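# Pull out and quarter-turn the right-side yellow rod

## Task

Find the yellow rod closest to the right arm. Slide it outward until it stops, then rotate it a quarter turn (90 degrees) so its player figures are horizontal. It must stay that way after the robot lets go.

## Robot and tools

Robot: two six-joint arms, left_arm and right_arm, each ending in a two-finger parallel gripper with a fisheye camera on the wrist (cam_left_wrist, cam_right_wrist, both 672x504). The left base sits near (-0.028, +0.289, +0.027) m and the right base near (-0.040, -0.349, +0.007) m in the scene frame. Both bases are turned only slightly about z.

Frames: the scene frame has its origin at table-top height, midway between the two nominal bases. +x points out over the table, +z points up, and left_arm is on the +y side. Arm names do not match image left and right. Each arm reports its gripper position, orientation, targets and wrist-camera pose in its own base frame. end_effector_position (metres) is the point between the finger pads, about 1 cm behind the tips. The fingers point along the gripper's +z axis and close along its y axis. Reported hand poses can be off by a few cm.

Joint order, used in every row and every per-joint list: wrist pitch (joint4), shoulder (joint2), wrist yaw (joint5), wrist roll (joint6), elbow (joint3), waist (joint1). The gripper opening comes last.

Stated ranges in rad: waist -2.618..3.054; shoulder 0..3.142; elbow 0..3.142; wrist pitch -1.571..1.571; wrist yaw -1.571..1.571; wrist roll -2.094..2.094. The true ends may differ by up to 0.059 rad.

A row is one flat list of 14 numbers, each between -1 and 1. The first 7 are left_arm (six joint values, then opening) and the next 7 are right_arm in the same layout. Always send all 14, even if one arm stays still.

The six joint values are offsets, not poses. They count from the Joint targets that stand when the action or call begins, not from the previous row. Sending the same offset again therefore moves the arm further. Scale: 1.0 equals 2.224 rad for waist, shoulder and elbow, and 8.485 rad for the three wrist joints. Sending 0 for every joint of an arm re-commands its current targets.

The opening is absolute: +1 is fully open and -1 is closed. Sending 0 means half open, not 'leave it alone'. To keep a gripper as it is, repeat its current command (shown under Tool commands).

An action is rejected for both arms if it would push a joint more than 0.059 rad past its stated end. An offending first action rejects the whole call.

Tools:
- execute_actions(actions, cameras): actions is a list of actions. Each action is a list of up to 15 rows, one per 1/30 s step, and lasts 0.5 s; a short action keeps its final row. An empty list just reports state and images. cameras takes names, ["all"] or [].
- move(target, speed, blend, opening_speed, grip_force, blocking, cameras): target is one 14-number row or a list of up to 15 rows. Every row's offsets count from the same starting Joint targets. All joints move together in joint space, so the gripper follows a curve, and nothing steers around obstacles. speed (rad/s, 0.01 to 12.57, default 0.5) caps the joint with the longest travel; give one value or one per target. blend (rad) rounds off corners in a list; 0 stops at each one. opening_speed is change per second on the -1..+1 scale, at least 0.2. grip_force is newtons per pad, 10 to 50, one value or one per arm; it stays set, and low values close slowly. blocking=false returns after about 0.5 s while the move keeps running. The result adds a 'move:' line: done, off_target (resting more than 0.035 rad from target), moving, held or fault, plus limits=held if steps were withheld. done does not mean there was no contact.
- wait(seconds 0 to 10): let the scene run on the last commands.
- stop(): brake the running move.
- zoom_image(camera, region [x0,y0,x1,y1] in pixels, at most 504 by 504): closer view of a camera's latest image.
- read_manual(section): licence texts only.
- finished_scene(scene): ends the current scene. Any later calls in the same reply run in the next scene. After ending the first scene, make no more calls in that reply.

Results: Joint positions are given in rad, with the finger gap in m last (0.094 means fully open). Joint velocities may be shown as 'within noise'. Joint targets are the base that the next offsets count from. grip_measured uses the opening scale and reads slightly wide when empty. Joint torques are in N m, positive toward a larger angle, and include gravity and an offset; numbers 2, 5 and 6 wrap at ±28. Other lines: step readings of joint positions; 'joint sent to its limit'; 'joint command not followed' (the clearance check changed targets); MOTOR HOT at 75 °C. At 90 °C the arm folds and goes idle, and at 100 °C it drops.

Motion limits: each joint target can lead its measured angle by at most 0.339 rad (big joints) or 2.2 rad (wrist). Targets that would move the gripper more than 200 mm from where it is are scaled back. Very small turns may not start. An unfinished action may need to be commanded again.

Avoid: contact between the two arms, including one gripper closing on the other's fingers. Avoid fast or hard hits on the table, fixtures or the heavy rod assembly, and dropping or releasing parts while they move. Avoid pulling on the camera cables. Avoid long stretched poses, loads or pushes against unreachable poses, because these heat the motors. To end a push, or if an arm gets dragged, command its targets back past its measured positions. Approach slowly, and close gently on anything fragile.

Each tool is called after "Emit:" as name([rows], argument=value, ...), one row to a line, values as JSON.

## Session

Emit:
execute_actions(actions=[])

Scene clock: 0.00 s.
left_arm: end_effector_position=(+0.4067, +0.0376, +0.1163) grip_measured=+1.000 end_effector_quat_wxyz=(+0.597, -0.093, +0.793, +0.071) | right_arm: end_effector_position=(+0.3928, -0.0048, +0.1143) grip_measured=+1.000 end_effector_quat_wxyz=(+0.608, +0.033, +0.793, -0.013)
Joint names: [wrist pitch, shoulder, wrist yaw, wrist roll, elbow, waist]
Joint positions: left_arm=[0.845 1.542 -0.242 -0.068 0.409 -0.016 0.094] | right_arm=[0.909 1.498 0.082 0.042 0.325 0.023 0.094]
Joint velocities: within noise
Joint torques (N m): no reading
Heat: left arm: 47 °C; right arm: 40 °C.
Joint targets: left_arm=[0.833 1.540 -0.243 -0.068 0.411 -0.016] | right_arm=[0.899 1.495 0.080 0.043 0.328 0.023]
Tool commands: left_gripper/opening=+1.0 right_gripper/opening=+1.0
camera_calibration:
cam_left_wrist: T_world_to_cam=[[0.207287, -0.962694, 0.173931, -0.0790407], [-0.569143, -0.263281, -0.778948, 0.366677], [0.795681, 0.062474, -0.602485, -0.132805], [0, 0, 0, 1]] pos_world=[0.330746, 0.0287439, 0.219357]
cam_right_wrist: T_world_to_cam=[[-0.0674914, -0.98389, 0.165543, -0.00657283], [-0.627243, -0.0871895, -0.773928, 0.366259], [0.775894, -0.156069, -0.611254, -0.115862], [0, 0, 0, 1]] pos_world=[0.319186, 0.0073845, 0.213725]

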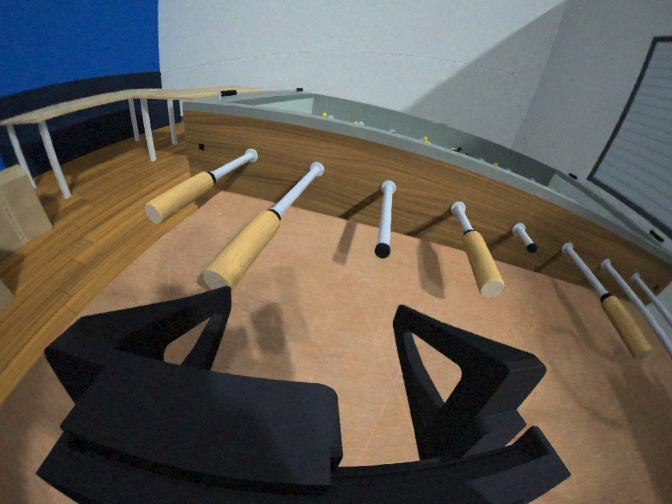

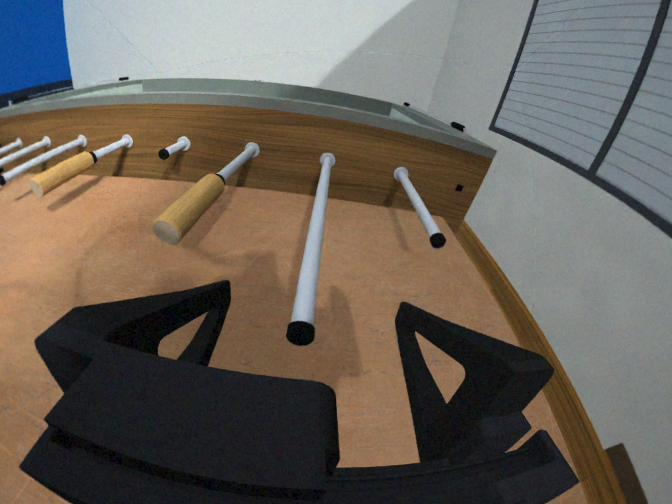

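Emit:
zoom_image(camera="cam_left_wrist", region=[200, 70, 660, 300])

Emit:
zoom_image(camera="cam_right_wrist", region=[60, 60, 480, 260])

Scaled by 1.096 from the camera's 672x504 image, which has a finer 960x720 frame.

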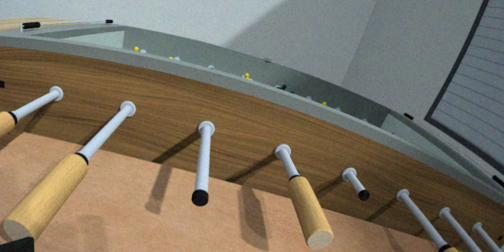

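Scaled by 1.200 from the camera's 672x504 image, which has a finer 960x720 frame.

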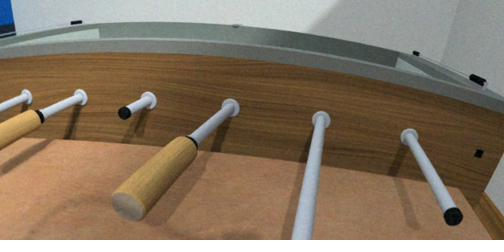

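Emit:
move(target=[0,0,0,0,0,0,1,-0.160,0,0,0,0.528,0,1], speed=1, cameras=["cam_right_wrist"])

Scene clock: 24.83 s.
left_arm: end_effector_position=(+0.4067, +0.0376, +0.1163) grip_measured=+1.000 end_effector_quat_wxyz=(+0.597, -0.093, +0.793, +0.071) | right_arm: end_effector_position=(+0.4709, -0.0030, +0.3265) grip_measured=+1.000 end_effector_quat_wxyz=(+0.527, +0.030, +0.849, -0.018)
Joint names: [wrist pitch, shoulder, wrist yaw, wrist roll, elbow, waist]
Joint positions: left_arm=[0.845 1.542 -0.242 -0.068 0.409 -0.016 0.094] | right_arm=[-0.444 1.498 0.082 0.042 1.481 0.023 0.094]
Joint torques (N m): left_arm=[1.86 -6.49 -0.05 0.02 5.55 -0.03] | right_arm=[1.57 -6.16 0.04 0.02 8.88 0.03]
Heat: left arm: 47 °C; right arm: 41 °C.
Joint targets: left_arm=[0.833 1.540 -0.243 -0.068 0.411 -0.016] | right_arm=[-0.459 1.495 0.080 0.043 1.503 0.023]
move: done
camera_calibration:
cam_right_wrist: T_world_to_cam=[[-0.0332583, -0.9831, 0.180024, -0.0554625], [-0.767121, -0.0903482, -0.635108, 0.600085], [0.64064, -0.159223, -0.751152, 0.0628408], [0, 0, 0, 1]] pos_world=[0.418235, 0.00969713, 0.438307]
Images, in order (width x height): cam_right_wrist 672x504.

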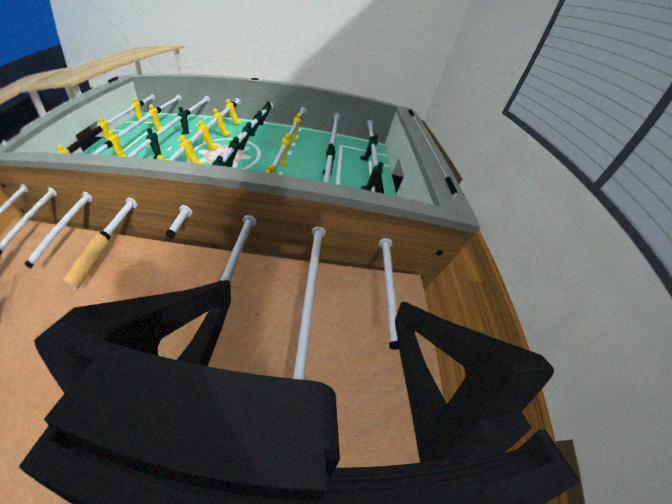

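Emit:
move(target=[0,0,0,0,0,0,1,0.1668,0.2415,0.0404,-0.005,-0.192,0.1595,1], speed=0.9, cameras=["cam_right_wrist"])

Scene clock: 79.47 s.
left_arm: end_effector_position=(+0.4067, +0.0376, +0.1163) grip_measured=+1.000 end_effector_quat_wxyz=(+0.597, -0.093, +0.793, +0.071) | right_arm: end_effector_position=(+0.5518, +0.1389, +0.2017) grip_measured=+1.000 end_effector_quat_wxyz=(+0.714, +0.021, +0.700, -0.013)
Joint names: [wrist pitch, shoulder, wrist yaw, wrist roll, elbow, waist]
Joint positions: left_arm=[0.845 1.542 -0.242 -0.068 0.409 -0.016 0.094] | right_arm=[0.948 2.019 0.423 0.004 1.092 0.375 0.094]
Joint torques (N m): left_arm=[1.87 -6.48 -0.08 0.02 5.48 -0.03] | right_arm=[1.74 -8.4 0.06 -0.03 4.9 0.21]
Heat: left arm: 47 °C; right arm: 43 °C.
Joint targets: left_arm=[0.833 1.540 -0.243 -0.068 0.411 -0.016] | right_arm=[0.956 2.032 0.423 0.001 1.076 0.377]
move: done
camera_calibration:
cam_right_wrist: T_world_to_cam=[[-0.0993638, -0.981308, 0.164807, 0.148485], [-0.386865, -0.114498, -0.915, 0.445664], [0.916767, -0.154676, -0.368257, -0.290345], [0, 0, 0, 1]] pos_world=[0.453344, 0.151828, 0.27639]
Images, in order (width x height): cam_right_wrist 672x504.

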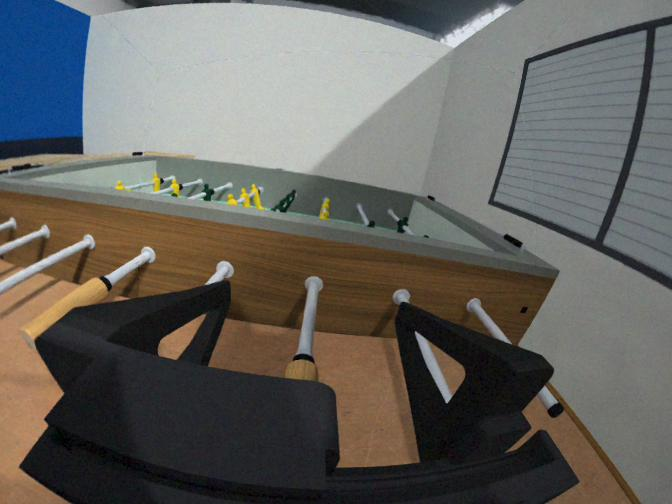

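Emit:
move(target=[0,0,0,0,0,0,1,0.0458,0.1646,0,0,-0.0103,0,1], cameras=["cam_right_wrist"])

Scene clock: 90.40 s.
left_arm: end_effector_position=(+0.4067, +0.0376, +0.1163) grip_measured=+1.000 end_effector_quat_wxyz=(+0.597, -0.093, +0.793, +0.071) | right_arm: end_effector_position=(+0.5531, +0.1394, +0.0808) grip_measured=+1.000 end_effector_quat_wxyz=(+0.711, +0.020, +0.703, -0.014)
Joint names: [wrist pitch, shoulder, wrist yaw, wrist roll, elbow, waist]
Joint positions: left_arm=[0.845 1.542 -0.242 -0.068 0.409 -0.016 0.094] | right_arm=[1.331 2.383 0.423 0.004 1.065 0.375 0.094]
Joint torques (N m): left_arm=[1.85 -6.53 -0.07 0.01 5.55 -0.05] | right_arm=[1.84 -9.21 0.04 -0.03 3.54 0.2]
Heat: left arm: 47 °C; right arm: 44 °C.
Joint targets: left_arm=[0.833 1.540 -0.243 -0.068 0.411 -0.016] | right_arm=[1.345 2.398 0.423 0.001 1.053 0.377]
move: done
camera_calibration:
cam_right_wrist: T_world_to_cam=[[-0.0982467, -0.980711, 0.168979, 0.168019], [-0.394685, -0.117476, -0.911276, 0.340088], [0.913549, -0.156223, -0.37553, -0.333458], [0, 0, 0, 1]] pos_world=[0.455365, 0.152636, 0.156298]
Images, in order (width x height): cam_right_wrist 672x504.

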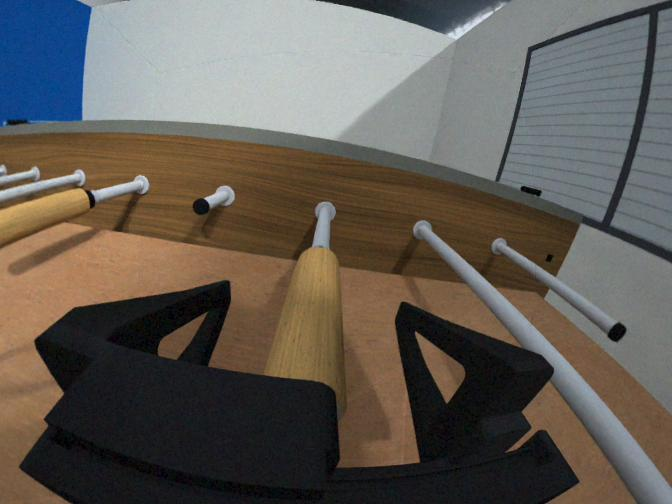

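Emit:
move([
  [0,0,0,0,0,0,1,0.0026,0.0099,0,0,0,0,1],
  [0,0,0,0,0,0,1,0.0026,0.0099,0,0,0,0,-0.8],
], opening_speed=1.0, cameras=["cam_right_wrist"])

Scene clock: 102.90 s.
left_arm: end_effector_position=(+0.4067, +0.0376, +0.1163) grip_measured=+1.000 end_effector_quat_wxyz=(+0.597, -0.093, +0.793, +0.071) | right_arm: end_effector_position=(+0.5525, +0.1394, +0.0778) grip_measured=-0.295 end_effector_quat_wxyz=(+0.713, +0.021, +0.701, -0.013)
Joint names: [wrist pitch, shoulder, wrist yaw, wrist roll, elbow, waist]
Joint positions: left_arm=[0.845 1.542 -0.242 -0.068 0.409 -0.016 0.094] | right_arm=[1.351 2.397 0.424 0.004 1.065 0.376 0.033]
Joint torques (N m): left_arm=[1.86 -6.52 -0.06 0.02 5.55 -0.12] | right_arm=[1.85 -8.59 0.03 -0.03 3.47 0.16]
Heat: left arm: 47 °C; right arm: 45 °C.
Joint targets: left_arm=[0.833 1.540 -0.243 -0.068 0.411 -0.016] | right_arm=[1.367 2.421 0.423 0.001 1.053 0.378]
move: done
camera_calibration:
cam_right_wrist: T_world_to_cam=[[-0.0992256, -0.981089, 0.166191, 0.169212], [-0.389481, -0.115397, -0.913777, 0.334222], [0.915674, -0.155398, -0.370665, -0.335587], [0, 0, 0, 1]] pos_world=[0.454252, 0.152431, 0.152893]
Images, in order (width x height): cam_right_wrist 672x504.

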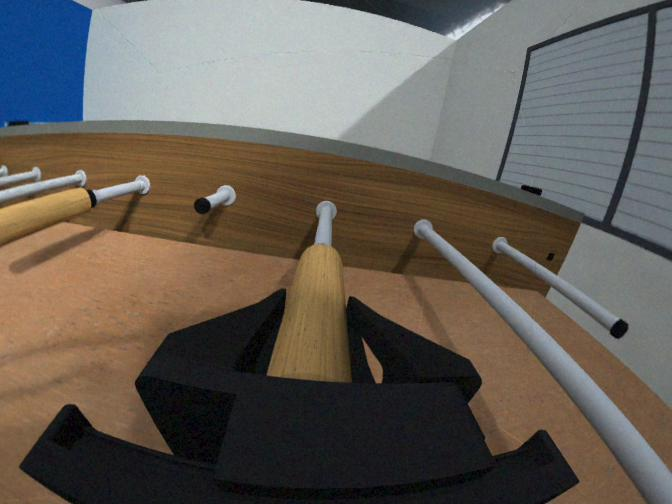

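Emit:
move(target=[0,0,0,0,0,0,1,0,0,0,-0.1875,0,0,-0.8], speed=0.8, cameras=["cam_right_wrist"])

Scene clock: 111.90 s.
left_arm: end_effector_position=(+0.4067, +0.0376, +0.1163) grip_measured=+1.000 end_effector_quat_wxyz=(+0.597, -0.093, +0.793, +0.071) | right_arm: end_effector_position=(+0.5519, +0.1439, +0.0723) grip_measured=-0.297 end_effector_quat_wxyz=(+0.490, -0.494, +0.507, -0.509)
Joint names: [wrist pitch, shoulder, wrist yaw, wrist roll, elbow, waist]
Joint positions: left_arm=[0.845 1.542 -0.242 -0.068 0.409 -0.016 0.094] | right_arm=[1.333 2.4 0.411 -1.576 1.065 0.38 0.033]
Joint torques (N m): left_arm=[1.87 -6.46 -0.07 0.02 5.52 -0.05] | right_arm=[2.03 -8.83 0.17 -0.12 3.47 -0.2]
Heat: left arm: 47 °C; right arm: 45 °C.
Joint targets: left_arm=[0.833 1.540 -0.243 -0.068 0.411 -0.016] | right_arm=[1.367 2.420 0.423 -1.590 1.053 0.377]
move: done
camera_calibration:
cam_right_wrist: T_world_to_cam=[[-0.0414747, 0.185095, 0.981845, -0.0840702], [-0.426232, -0.892063, 0.150165, 0.384642], [0.903663, -0.412266, 0.115892, -0.328051], [0, 0, 0, 1]] pos_world=[0.456907, 0.223442, 0.0628024]
Images, in order (width x height): cam_right_wrist 672x504.

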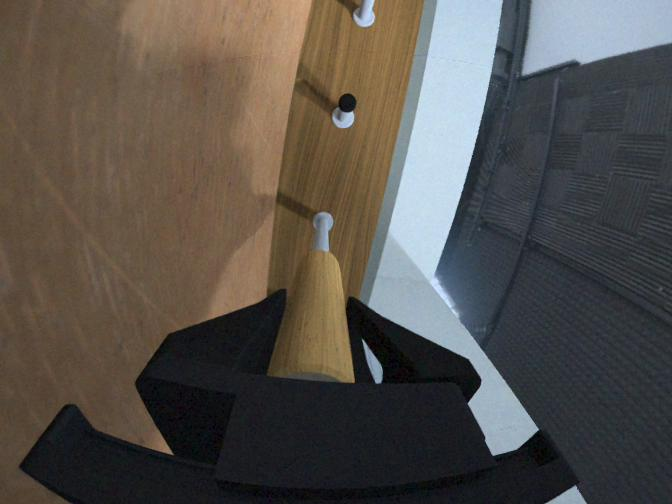

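Emit:
move([
  [0,0,0,0,0,0,1,0.0123,-0.0231,0.0246,0,-0.0701,0.0469,-0.8],
  [0,0,0,0,0,0,1,0.0178,-0.0318,0.0560,0,-0.0998,0.0995,-0.8],
  [0,0,0,0,0,0,1,0.0175,-0.0313,0.0943,0,-0.0979,0.1556,-0.8],
], blend=0.03, speed=0.35, cameras=["cam_right_wrist"])

Scene clock: 139.70 s.
left_arm: end_effector_position=(+0.4067, +0.0376, +0.1163) grip_measured=+1.000 end_effector_quat_wxyz=(+0.597, -0.093, +0.793, +0.071) | right_arm: end_effector_position=(+0.4689, +0.1540, +0.0706) grip_measured=-0.298 end_effector_quat_wxyz=(+0.402, -0.420, +0.571, -0.580)
Joint names: [wrist pitch, shoulder, wrist yaw, wrist roll, elbow, waist]
Joint positions: left_arm=[0.845 1.542 -0.242 -0.068 0.409 -0.016 0.094] | right_arm=[1.435 2.347 0.947 -1.595 0.905 0.616 0.033]
Joint torques (N m): left_arm=[1.86 -6.45 -0.06 0.02 5.5 -0.03] | right_arm=[2.25 -9.13 3.08 0.05 -1.48 9.61]
Heat: left arm: 47 °C; right arm: 47 °C.
Joint targets: left_arm=[0.833 1.540 -0.243 -0.068 0.411 -0.016] | right_arm=[1.515 2.351 1.223 -1.590 0.835 0.724]
move: off_target (right_arm); right_arm: the wrist yaw is farthest, 0.276 rad from its target
camera_calibration:
cam_right_wrist: T_world_to_cam=[[0.0241356, 0.210163, 0.977368, -0.122078], [-0.669397, -0.722734, 0.17194, 0.444911], [0.742513, -0.658397, 0.123239, -0.13577], [0, 0, 0, 1]] pos_world=[0.40158, 0.257818, 0.0595493]
Images, in order (width x height): cam_right_wrist 672x504.

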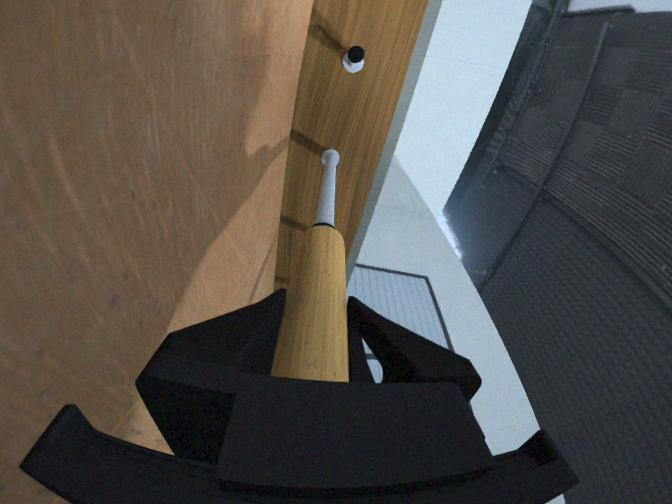

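Emit:
move(target=[-0.16,0,0,0,0.528,-0.135,1,-0.0071,0,-0.0286,0,0.0225,-0.0414,-0.8], speed=1, cameras=["cam_left_wrist"])

Emit:
zoom_image(camera="cam_left_wrist", region=[200, 80, 660, 330])

Scene clock: 161.57 s.
left_arm: end_effector_position=(+0.4643, -0.1040, +0.3345) grip_measured=+1.000 end_effector_quat_wxyz=(+0.525, +0.042, +0.850, +0.003) | right_arm: end_effector_position=(+0.4719, +0.1562, +0.0717) grip_measured=-0.298 end_effector_quat_wxyz=(+0.408, -0.422, +0.568, -0.577)
Joint names: [wrist pitch, shoulder, wrist yaw, wrist roll, elbow, waist]
Joint positions: left_arm=[-0.502 1.542 -0.242 -0.068 1.565 -0.313 0.094] | right_arm=[1.431 2.347 0.929 -1.59 0.912 0.613 0.033]
Joint torques (N m): left_arm=[1.66 -8.65 -0.09 0.01 8.95 -0.38] | right_arm=[1.75 -9.11 0.61 0.01 1.69 1.7]
Heat: left arm: 47 °C; right arm: 47 °C.
Joint targets: left_arm=[-0.525 1.540 -0.243 -0.068 1.586 -0.317] | right_arm=[1.455 2.351 0.980 -1.590 0.885 0.631]
move: off_target (right_arm); right_arm: the wrist yaw is farthest, 0.051 rad from its target
camera_calibration:
cam_left_wrist: T_world_to_cam=[[-0.0560155, -0.990169, 0.128171, -0.130548], [-0.753004, -0.0424004, -0.656648, 0.599623], [0.655627, -0.133296, -0.743226, 0.0534355], [0, 0, 0, 1]] pos_world=[0.409172, -0.0967171, 0.450188]
Images, in order (width x height): cam_left_wrist 672x504.

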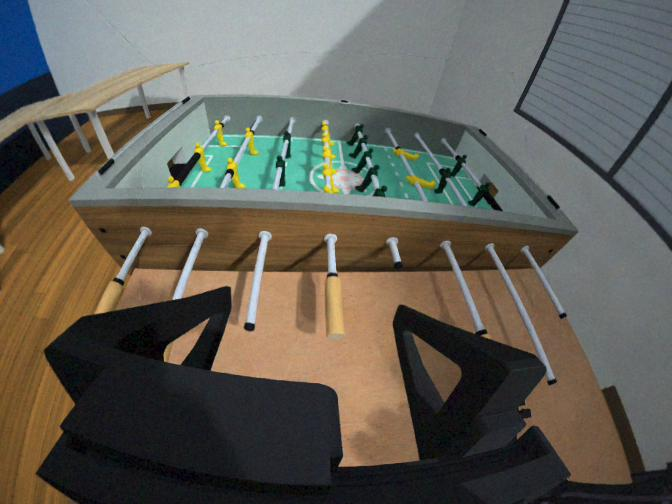

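Scaled by 1.096 from the camera's 672x504 image, which has a finer 960x720 frame.

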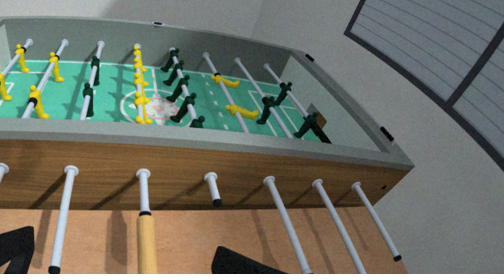

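Emit:
move(target=[0,0,0,0,0,0,1,0.0121,-0.0085,-0.0023,0,-0.0499,0.0043,-0.8], speed=0.3, cameras=["cam_right_wrist","cam_left_wrist"])

Scene clock: 178.50 s.
left_arm: end_effector_position=(+0.4643, -0.1040, +0.3344) grip_measured=+1.000 end_effector_quat_wxyz=(+0.525, +0.042, +0.850, +0.004) | right_arm: end_effector_position=(+0.4694, +0.1540, +0.0679) grip_measured=-0.299 end_effector_quat_wxyz=(+0.425, -0.437, +0.556, -0.564)
Joint names: [wrist pitch, shoulder, wrist yaw, wrist roll, elbow, waist]
Joint positions: left_arm=[-0.503 1.542 -0.242 -0.068 1.565 -0.313 0.094] | right_arm=[1.481 2.346 0.851 -1.589 0.863 0.593 0.033]
Joint torques (N m): left_arm=[1.68 -8.66 -0.1 0.01 8.94 -0.35] | right_arm=[2.23 -10.4 1.25 0 -3.21 4.3]
Heat: left arm: 48 °C; right arm: 45 °C.
Joint targets: left_arm=[-0.525 1.540 -0.243 -0.068 1.586 -0.317] | right_arm=[1.554 2.332 0.961 -1.590 0.774 0.641]
joint sent to its limit (right arm) — the wrist pitch, upper limit.
move: off_target (right_arm); right_arm: the wrist yaw is farthest, 0.109 rad from its target
camera_calibration:
cam_left_wrist: T_world_to_cam=[[-0.055909, -0.990183, 0.128106, -0.130551], [-0.753281, -0.0423806, -0.656332, 0.599532], [0.655318, -0.133194, -0.743517, 0.0536279], [0, 0, 0, 1]] pos_world=[0.409173, -0.0967175, 0.450089]
cam_right_wrist: T_world_to_cam=[[0.00438901, 0.203596, 0.979045, -0.109263], [-0.615809, -0.770838, 0.163059, 0.428564], [0.787883, -0.603621, 0.121993, -0.165374], [0, 0, 0, 1]] pos_world=[0.394689, 0.252776, 0.0572668]

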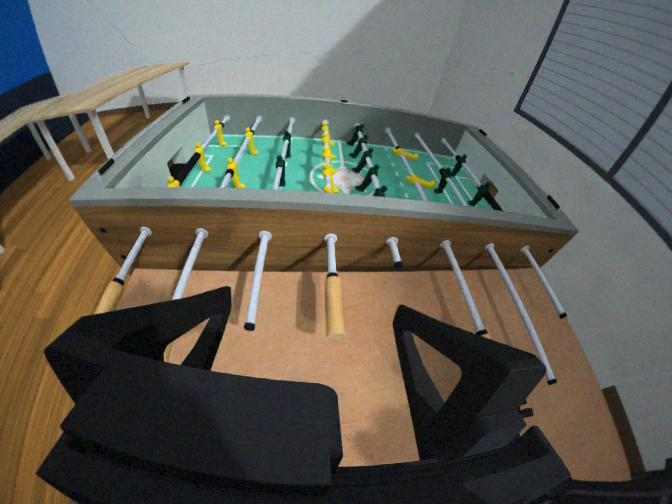

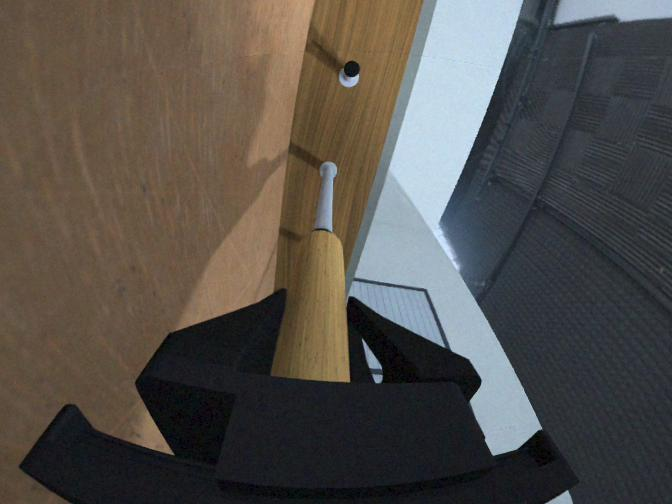

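Emit:
move([
  [0,0,0,0,0,0,1,-0.007,0.009,-0.0113,0,0.034,-0.0184,-0.8],
  [0,0,0,0,0,0,1,-0.007,0.009,-0.0113,0,0.034,-0.0184,1],
], opening_speed=1.5, cameras=["cam_left_wrist","cam_right_wrist"])

Scene clock: 189.53 s.
left_arm: end_effector_position=(+0.4643, -0.1040, +0.3344) grip_measured=+1.000 end_effector_quat_wxyz=(+0.525, +0.042, +0.850, +0.004) | right_arm: end_effector_position=(+0.4690, +0.1515, +0.0735) grip_measured=+0.996 end_effector_quat_wxyz=(+0.424, -0.429, +0.560, -0.569)
Joint names: [wrist pitch, shoulder, wrist yaw, wrist roll, elbow, waist]
Joint positions: left_arm=[-0.503 1.542 -0.242 -0.068 1.565 -0.313 0.094] | right_arm=[1.48 2.334 0.87 -1.591 0.864 0.594 0.094]
Joint torques (N m): left_arm=[1.69 -8.62 -0.09 0.01 8.92 -0.38] | right_arm=[1.69 -7.77 -0.01 0.01 2.45 0.59]
Heat: left arm: 48 °C; right arm: 47 °C.
Joint targets: left_arm=[-0.525 1.540 -0.243 -0.068 1.586 -0.317] | right_arm=[1.494 2.352 0.865 -1.590 0.850 0.600]
move: done
camera_calibration:
cam_left_wrist: T_world_to_cam=[[-0.055909, -0.990183, 0.128106, -0.130551], [-0.753281, -0.0423806, -0.656332, 0.599532], [0.655318, -0.133194, -0.743517, 0.0536279], [0, 0, 0, 1]] pos_world=[0.409173, -0.0967175, 0.450089]
cam_right_wrist: T_world_to_cam=[[-0.00121049, 0.19846, 0.980108, -0.110977], [-0.631027, -0.760481, 0.153209, 0.431697], [0.77576, -0.618289, 0.126154, -0.159676], [0, 0, 0, 1]] pos_world=[0.396149, 0.251596, 0.0627735]

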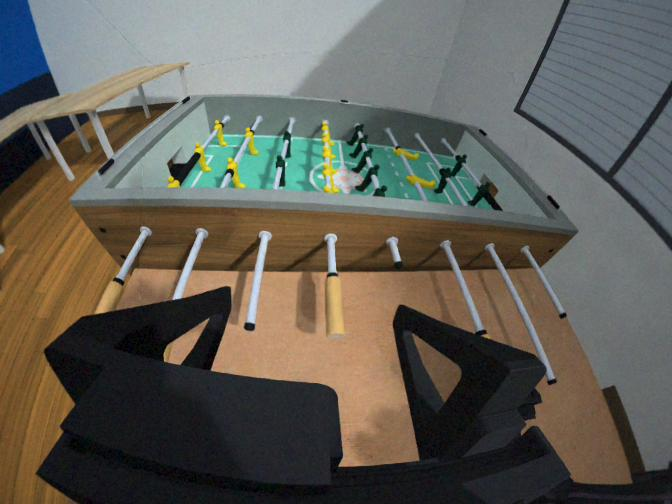

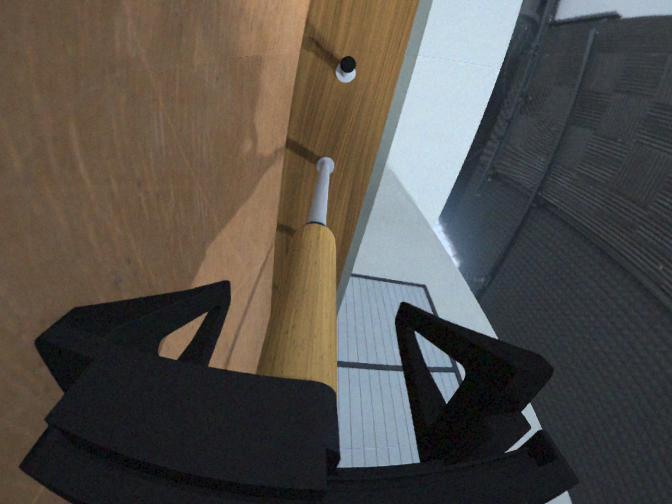

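Emit:
finished_scene(scene=2)

The scene is finished: the task was done.


## Next scene

The same job, from a new start.

Same method.

Emit:
execute_actions(actions=[])

Scene clock: 0.00 s.
left_arm: end_effector_position=(+0.4148, +0.0165, +0.1259) grip_measured=+1.000 end_effector_quat_wxyz=(+0.618, -0.002, +0.786, +0.007) | right_arm: end_effector_position=(+0.3922, -0.0470, +0.1045) grip_measured=+1.000 end_effector_quat_wxyz=(+0.587, +0.099, +0.798, -0.097)
Joint names: [wrist pitch, shoulder, wrist yaw, wrist roll, elbow, waist]
Joint positions: left_arm=[0.901 1.55 0.039 0.018 0.411 0.054 0.094] | right_arm=[0.87 1.537 0.277 0.046 0.357 0.003 0.094]
Joint velocities: within noise
Joint torques (N m): no reading
Heat: left arm: 44 °C; right arm: 38 °C.
Joint targets: left_arm=[0.889 1.548 0.039 0.019 0.413 0.054] | right_arm=[0.861 1.534 0.278 0.048 0.360 0.003]
Tool commands: left_gripper/opening=+1.0 right_gripper/opening=+1.0
camera_calibration:
cam_left_wrist: T_world_to_cam=[[-0.0177666, -0.985889, 0.166453, -0.00796993], [-0.580802, -0.125334, -0.804339, 0.378982], [0.813851, -0.110967, -0.570379, -0.140833], [0, 0, 0, 1]] pos_world=[0.334589, 0.0240143, 0.225829]
cam_right_wrist: T_world_to_cam=[[-0.259579, -0.939623, 0.222998, 0.0249194], [-0.669667, 0.00876005, -0.74261, 0.372385], [0.695819, -0.3421, -0.631508, -0.103244], [0, 0, 0, 1]] pos_world=[0.327681, -0.015167, 0.20578]

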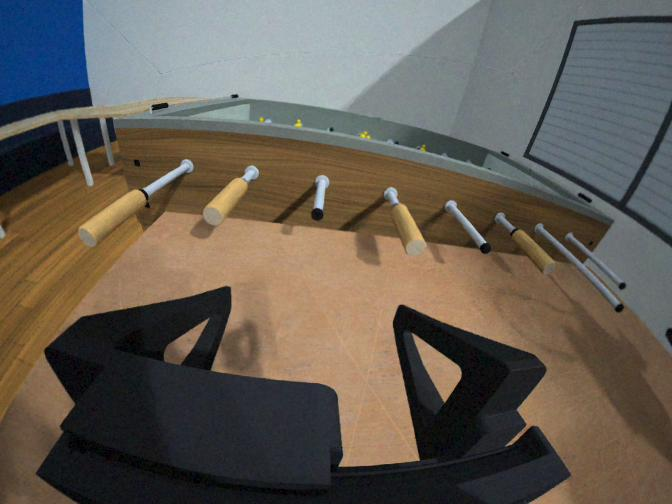

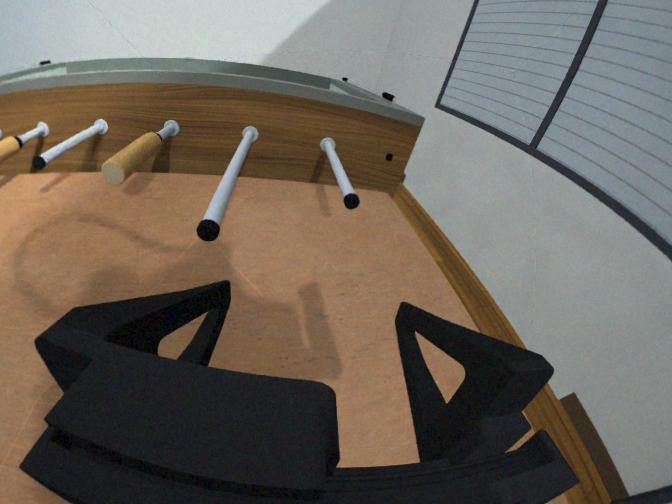

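Emit:
move([
  [-0.08,0,0,0,0.26,-0.05,1,-0.07,0,0,0,0.28,0,1],
  [-0.16,0,0,0,0.52,-0.1,1,-0.0130,0.3683,0.0112,-0.0057,0.5585,0.1461,1],
], blend=0.15, speed=1, cameras=["cam_right_wrist","cam_left_wrist"])

Scene clock: 19.37 s.
left_arm: end_effector_position=(+0.4779, -0.0853, +0.3326) grip_measured=+1.000 end_effector_quat_wxyz=(+0.529, +0.088, +0.842, -0.055) | right_arm: end_effector_position=(+0.6447, +0.1569, +0.1759) grip_measured=+1.000 end_effector_quat_wxyz=(+0.699, +0.010, +0.715, -0.015)
Joint names: [wrist pitch, shoulder, wrist yaw, wrist roll, elbow, waist]
Joint positions: left_arm=[-0.446 1.55 0.039 0.018 1.547 -0.164 0.094] | right_arm=[0.74 2.341 0.371 0.001 1.576 0.336 0.094]
Joint torques (N m): left_arm=[1.68 -9.14 0 0.02 9.37 -0.46] | right_arm=[1.79 -11.41 0.06 -0.01 8.65 -0.66]
Heat: left arm: 45 °C; right arm: 40 °C.
Joint targets: left_arm=[-0.469 1.548 0.039 0.019 1.570 -0.168] | right_arm=[0.750 2.353 0.372 -0.001 1.602 0.328]
move: done
camera_calibration:
cam_left_wrist: T_world_to_cam=[[-0.195031, -0.964549, 0.177786, -0.0589533], [-0.747962, 0.0290132, -0.663107, 0.61522], [0.634441, -0.262304, -0.727105, 0.0393402], [0, 0, 0, 1]] pos_world=[0.423705, -0.0643939, 0.447042]
cam_right_wrist: T_world_to_cam=[[-0.0793245, -0.979235, 0.186567, 0.162609], [-0.424537, -0.13615, -0.895115, 0.484372], [0.901929, -0.150209, -0.404921, -0.366992], [0, 0, 0, 1]] pos_world=[0.549533, 0.170054, 0.254629]

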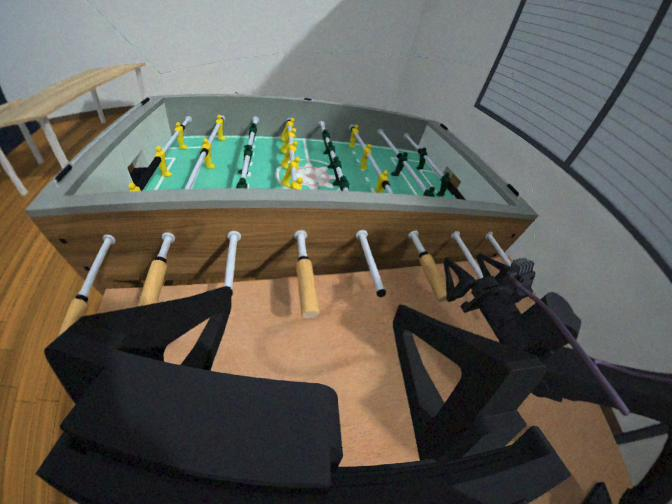

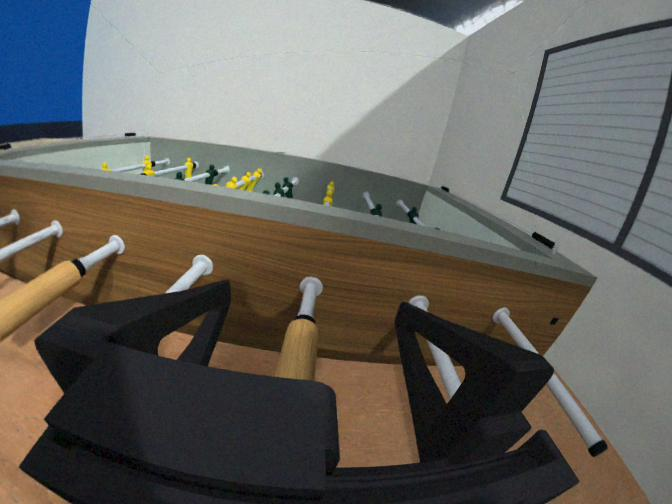

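Emit:
move(target=[0,0,0,0,0,0,1,0.0332,0.1203,0,0,-0.006,0,1], cameras=["cam_right_wrist"])

Scene clock: 28.13 s.
left_arm: end_effector_position=(+0.4778, -0.0853, +0.3325) grip_measured=+1.000 end_effector_quat_wxyz=(+0.529, +0.088, +0.843, -0.055) | right_arm: end_effector_position=(+0.6483, +0.1580, +0.0746) grip_measured=+1.000 end_effector_quat_wxyz=(+0.707, +0.013, +0.707, -0.012)
Joint names: [wrist pitch, shoulder, wrist yaw, wrist roll, elbow, waist]
Joint positions: left_arm=[-0.447 1.55 0.039 0.018 1.547 -0.164 0.094] | right_arm=[1.025 2.608 0.372 0.001 1.583 0.336 0.094]
Joint torques (N m): left_arm=[1.68 -9.1 0 0.02 9.42 -0.47] | right_arm=[1.69 -11.95 0.05 -0.02 6.13 -0.65]
Heat: left arm: 46 °C; right arm: 41 °C.
Joint targets: left_arm=[-0.468 1.548 0.039 0.019 1.570 -0.168] | right_arm=[1.032 2.621 0.372 -0.001 1.589 0.328]
move: done
camera_calibration:
cam_right_wrist: T_world_to_cam=[[-0.0846975, -0.980549, 0.177061, 0.187237], [-0.403671, -0.128696, -0.905808, 0.381458], [0.910975, -0.148194, -0.384919, -0.418712], [0, 0, 0, 1]] pos_world=[0.551278, 0.170637, 0.151206]
Images, in order (width x height): cam_right_wrist 672x504.

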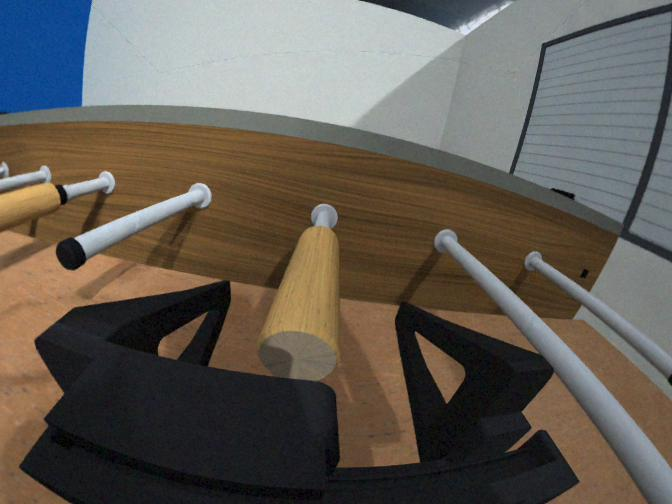

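Emit:
move([
  [0,0,0,0,0,0,1,0,0,0,0,0,0,-0.8],
  [0,0,0,0,0,0,1,0,0,0,-0.1875,0,0,-0.8],
], opening_speed=1.0, speed=0.8, cameras=["cam_right_wrist"])

Scene clock: 43.83 s.
left_arm: end_effector_position=(+0.4778, -0.0853, +0.3325) grip_measured=+1.000 end_effector_quat_wxyz=(+0.529, +0.088, +0.843, -0.055) | right_arm: end_effector_position=(+0.6483, +0.1582, +0.0745) grip_measured=-0.298 end_effector_quat_wxyz=(+0.491, -0.491, +0.509, -0.509)
Joint names: [wrist pitch, shoulder, wrist yaw, wrist roll, elbow, waist]
Joint positions: left_arm=[-0.447 1.55 0.039 0.018 1.547 -0.164 0.094] | right_arm=[1.025 2.608 0.371 -1.571 1.583 0.336 0.033]
Joint torques (N m): left_arm=[1.69 -9.1 0.01 0.03 9.36 -0.47] | right_arm=[1.76 -11.96 0.06 -0.23 6.13 -0.66]
Heat: left arm: 46 °C; right arm: 42 °C.
Joint targets: left_arm=[-0.468 1.548 0.039 0.019 1.570 -0.168] | right_arm=[1.032 2.621 0.372 -1.592 1.589 0.328]
move: done
camera_calibration:
cam_right_wrist: T_world_to_cam=[[-0.0426154, 0.179713, 0.982796, -0.0833966], [-0.430264, -0.891097, 0.144288, 0.440997], [0.901697, -0.416712, 0.115298, -0.407486], [0, 0, 0, 1]] pos_world=[0.553619, 0.238154, 0.0653135]
Images, in order (width x height): cam_right_wrist 672x504.

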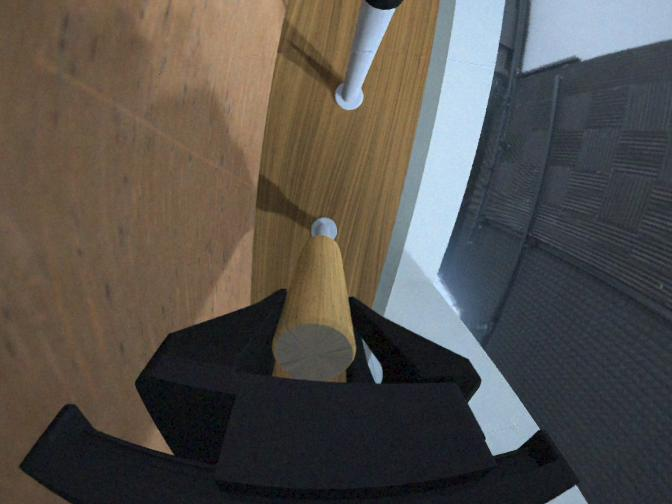

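Emit:
move([
  [0,0,0,0,0,0,1,0.0184,-0.0445,0.0061,0,-0.1147,0.022,-0.8],
  [0,0,0,0,0,0,1,0.0352,-0.0851,0.0120,0,-0.2193,0.0463,-0.8],
  [0,0,0,0,0,0,1,0.0490,-0.1134,0.0288,0,-0.3005,0.0845,-0.8],
  [0,0,0,0,0,0,1,0.0565,-0.1219,0.0521,0,-0.3372,0.1286,-0.8],
], blend=0.03, speed=0.4, cameras=["cam_right_wrist","cam_left_wrist"])

Scene clock: 58.93 s.
left_arm: end_effector_position=(+0.4778, -0.0853, +0.3325) grip_measured=+1.000 end_effector_quat_wxyz=(+0.529, +0.088, +0.843, -0.055) | right_arm: end_effector_position=(+0.4767, +0.1773, +0.0685) grip_measured=-0.300 end_effector_quat_wxyz=(+0.463, -0.468, +0.529, -0.536)
Joint names: [wrist pitch, shoulder, wrist yaw, wrist roll, elbow, waist]
Joint positions: left_arm=[-0.447 1.55 0.039 0.018 1.547 -0.164 0.094] | right_arm=[1.479 2.353 0.725 -1.584 0.878 0.592 0.033]
Joint torques (N m): left_arm=[1.68 -9.13 0.01 0 9.36 -0.43] | right_arm=[1.88 -9.66 1.02 -0.08 0.68 2.04]
Heat: left arm: 46 °C; right arm: 42 °C.
Joint targets: left_arm=[-0.468 1.548 0.039 0.019 1.570 -0.168] | right_arm=[1.512 2.350 0.814 -1.592 0.839 0.614]
move: off_target (right_arm); right_arm: the wrist yaw is farthest, 0.089 rad from its target
camera_calibration:
cam_left_wrist: T_world_to_cam=[[-0.195023, -0.964548, 0.1778, -0.0589452], [-0.748234, 0.0291094, -0.662796, 0.615138], [0.634123, -0.262296, -0.727385, 0.0395275], [0, 0, 0, 1]] pos_world=[0.423706, -0.0643939, 0.446943]
cam_right_wrist: T_world_to_cam=[[-0.0263333, 0.194157, 0.980617, -0.0984333], [-0.516358, -0.842601, 0.152964, 0.416858], [0.855968, -0.502321, 0.122443, -0.207618], [0, 0, 0, 1]] pos_world=[0.39037, 0.266065, 0.0581825]

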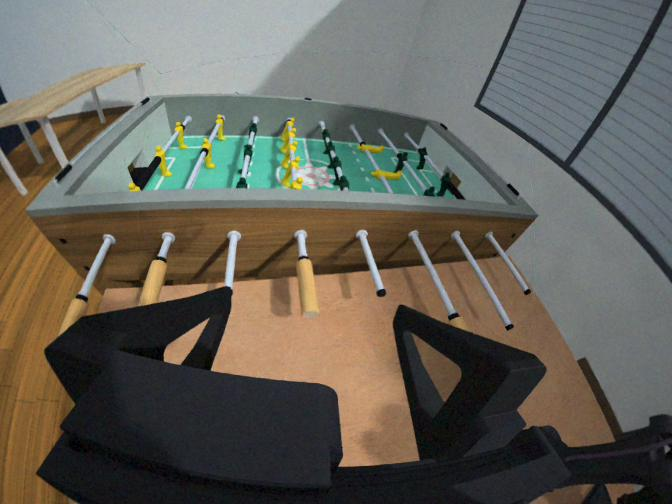

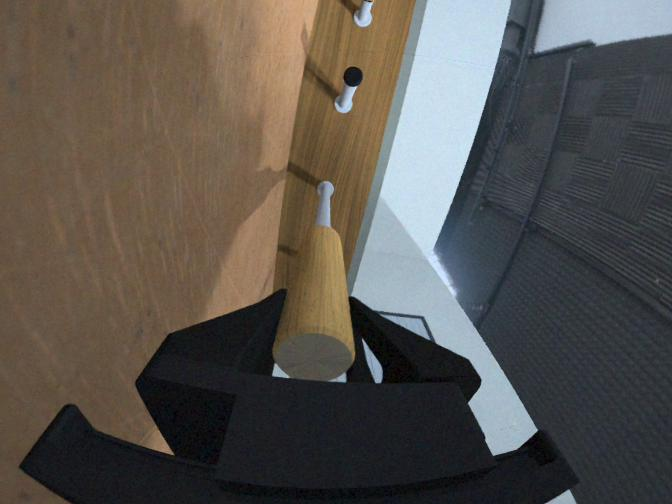

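Emit:
move([
  [0,0,0,0,0,0,1,0,0,0.019,0,0.001,0.0283,-0.8],
  [0,0,0,0,0,0,1,-0.002,0.0045,-0.0082,0,0.0135,-0.0067,-0.8],
  [0,0,0,0,0,0,1,-0.002,0.0045,-0.0082,0,0.0135,-0.0067,1],
], opening_speed=1.5, speed=0.3, cameras=["cam_right_wrist","cam_left_wrist"])

Scene clock: 69.17 s.
left_arm: end_effector_position=(+0.4778, -0.0853, +0.3325) grip_measured=+1.000 end_effector_quat_wxyz=(+0.529, +0.088, +0.843, -0.055) | right_arm: end_effector_position=(+0.4752, +0.1771, +0.0744) grip_measured=+0.996 end_effector_quat_wxyz=(+0.460, -0.459, +0.531, -0.543)
Joint names: [wrist pitch, shoulder, wrist yaw, wrist roll, elbow, waist]
Joint positions: left_arm=[-0.447 1.55 0.039 0.018 1.547 -0.164 0.094] | right_arm=[1.48 2.343 0.757 -1.594 0.882 0.601 0.094]
Joint torques (N m): left_arm=[1.68 -9.1 -0.01 0.02 9.36 -0.47] | right_arm=[1.7 -8.17 -0.1 0.03 2.61 -0.16]
Heat: left arm: 47 °C; right arm: 43 °C.
Joint targets: left_arm=[-0.468 1.548 0.039 0.019 1.570 -0.168] | right_arm=[1.495 2.360 0.745 -1.592 0.869 0.599]
move: done
camera_calibration:
cam_left_wrist: T_world_to_cam=[[-0.195023, -0.964548, 0.1778, -0.0589452], [-0.748234, 0.0291094, -0.662796, 0.615138], [0.634123, -0.262296, -0.727385, 0.0395275], [0, 0, 0, 1]] pos_world=[0.423706, -0.0643939, 0.446943]
cam_right_wrist: T_world_to_cam=[[-0.0323387, 0.195457, 0.980179, -0.101518], [-0.536165, -0.831033, 0.148026, 0.422813], [0.843494, -0.520751, 0.131672, -0.198608], [0, 0, 0, 1]] pos_world=[0.390939, 0.267788, 0.0630693]

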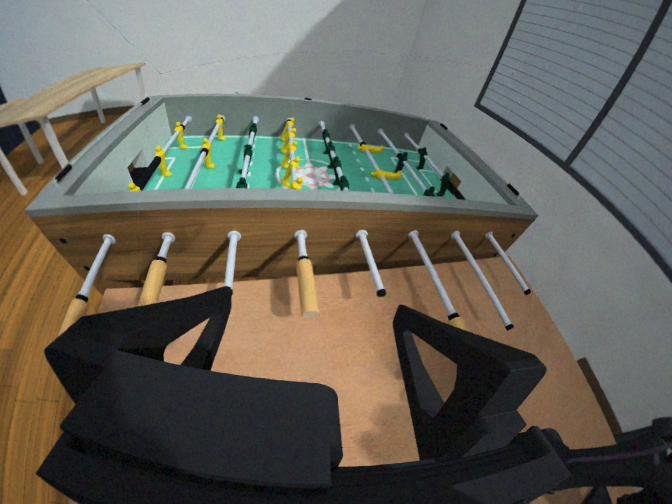

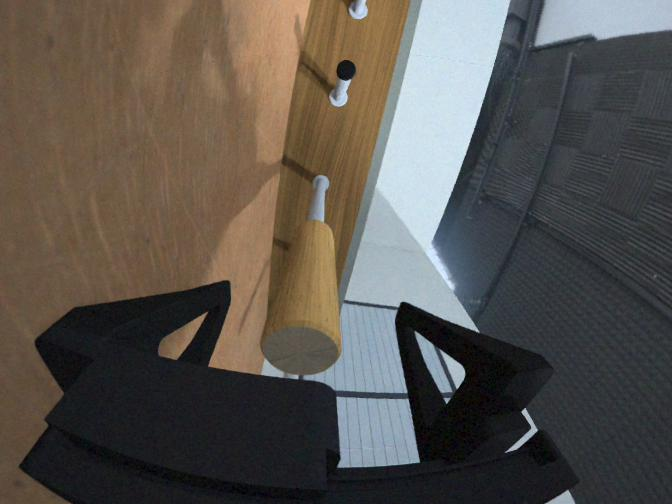

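Emit:
finished_scene(scene=3)

The scene is finished: the task was done.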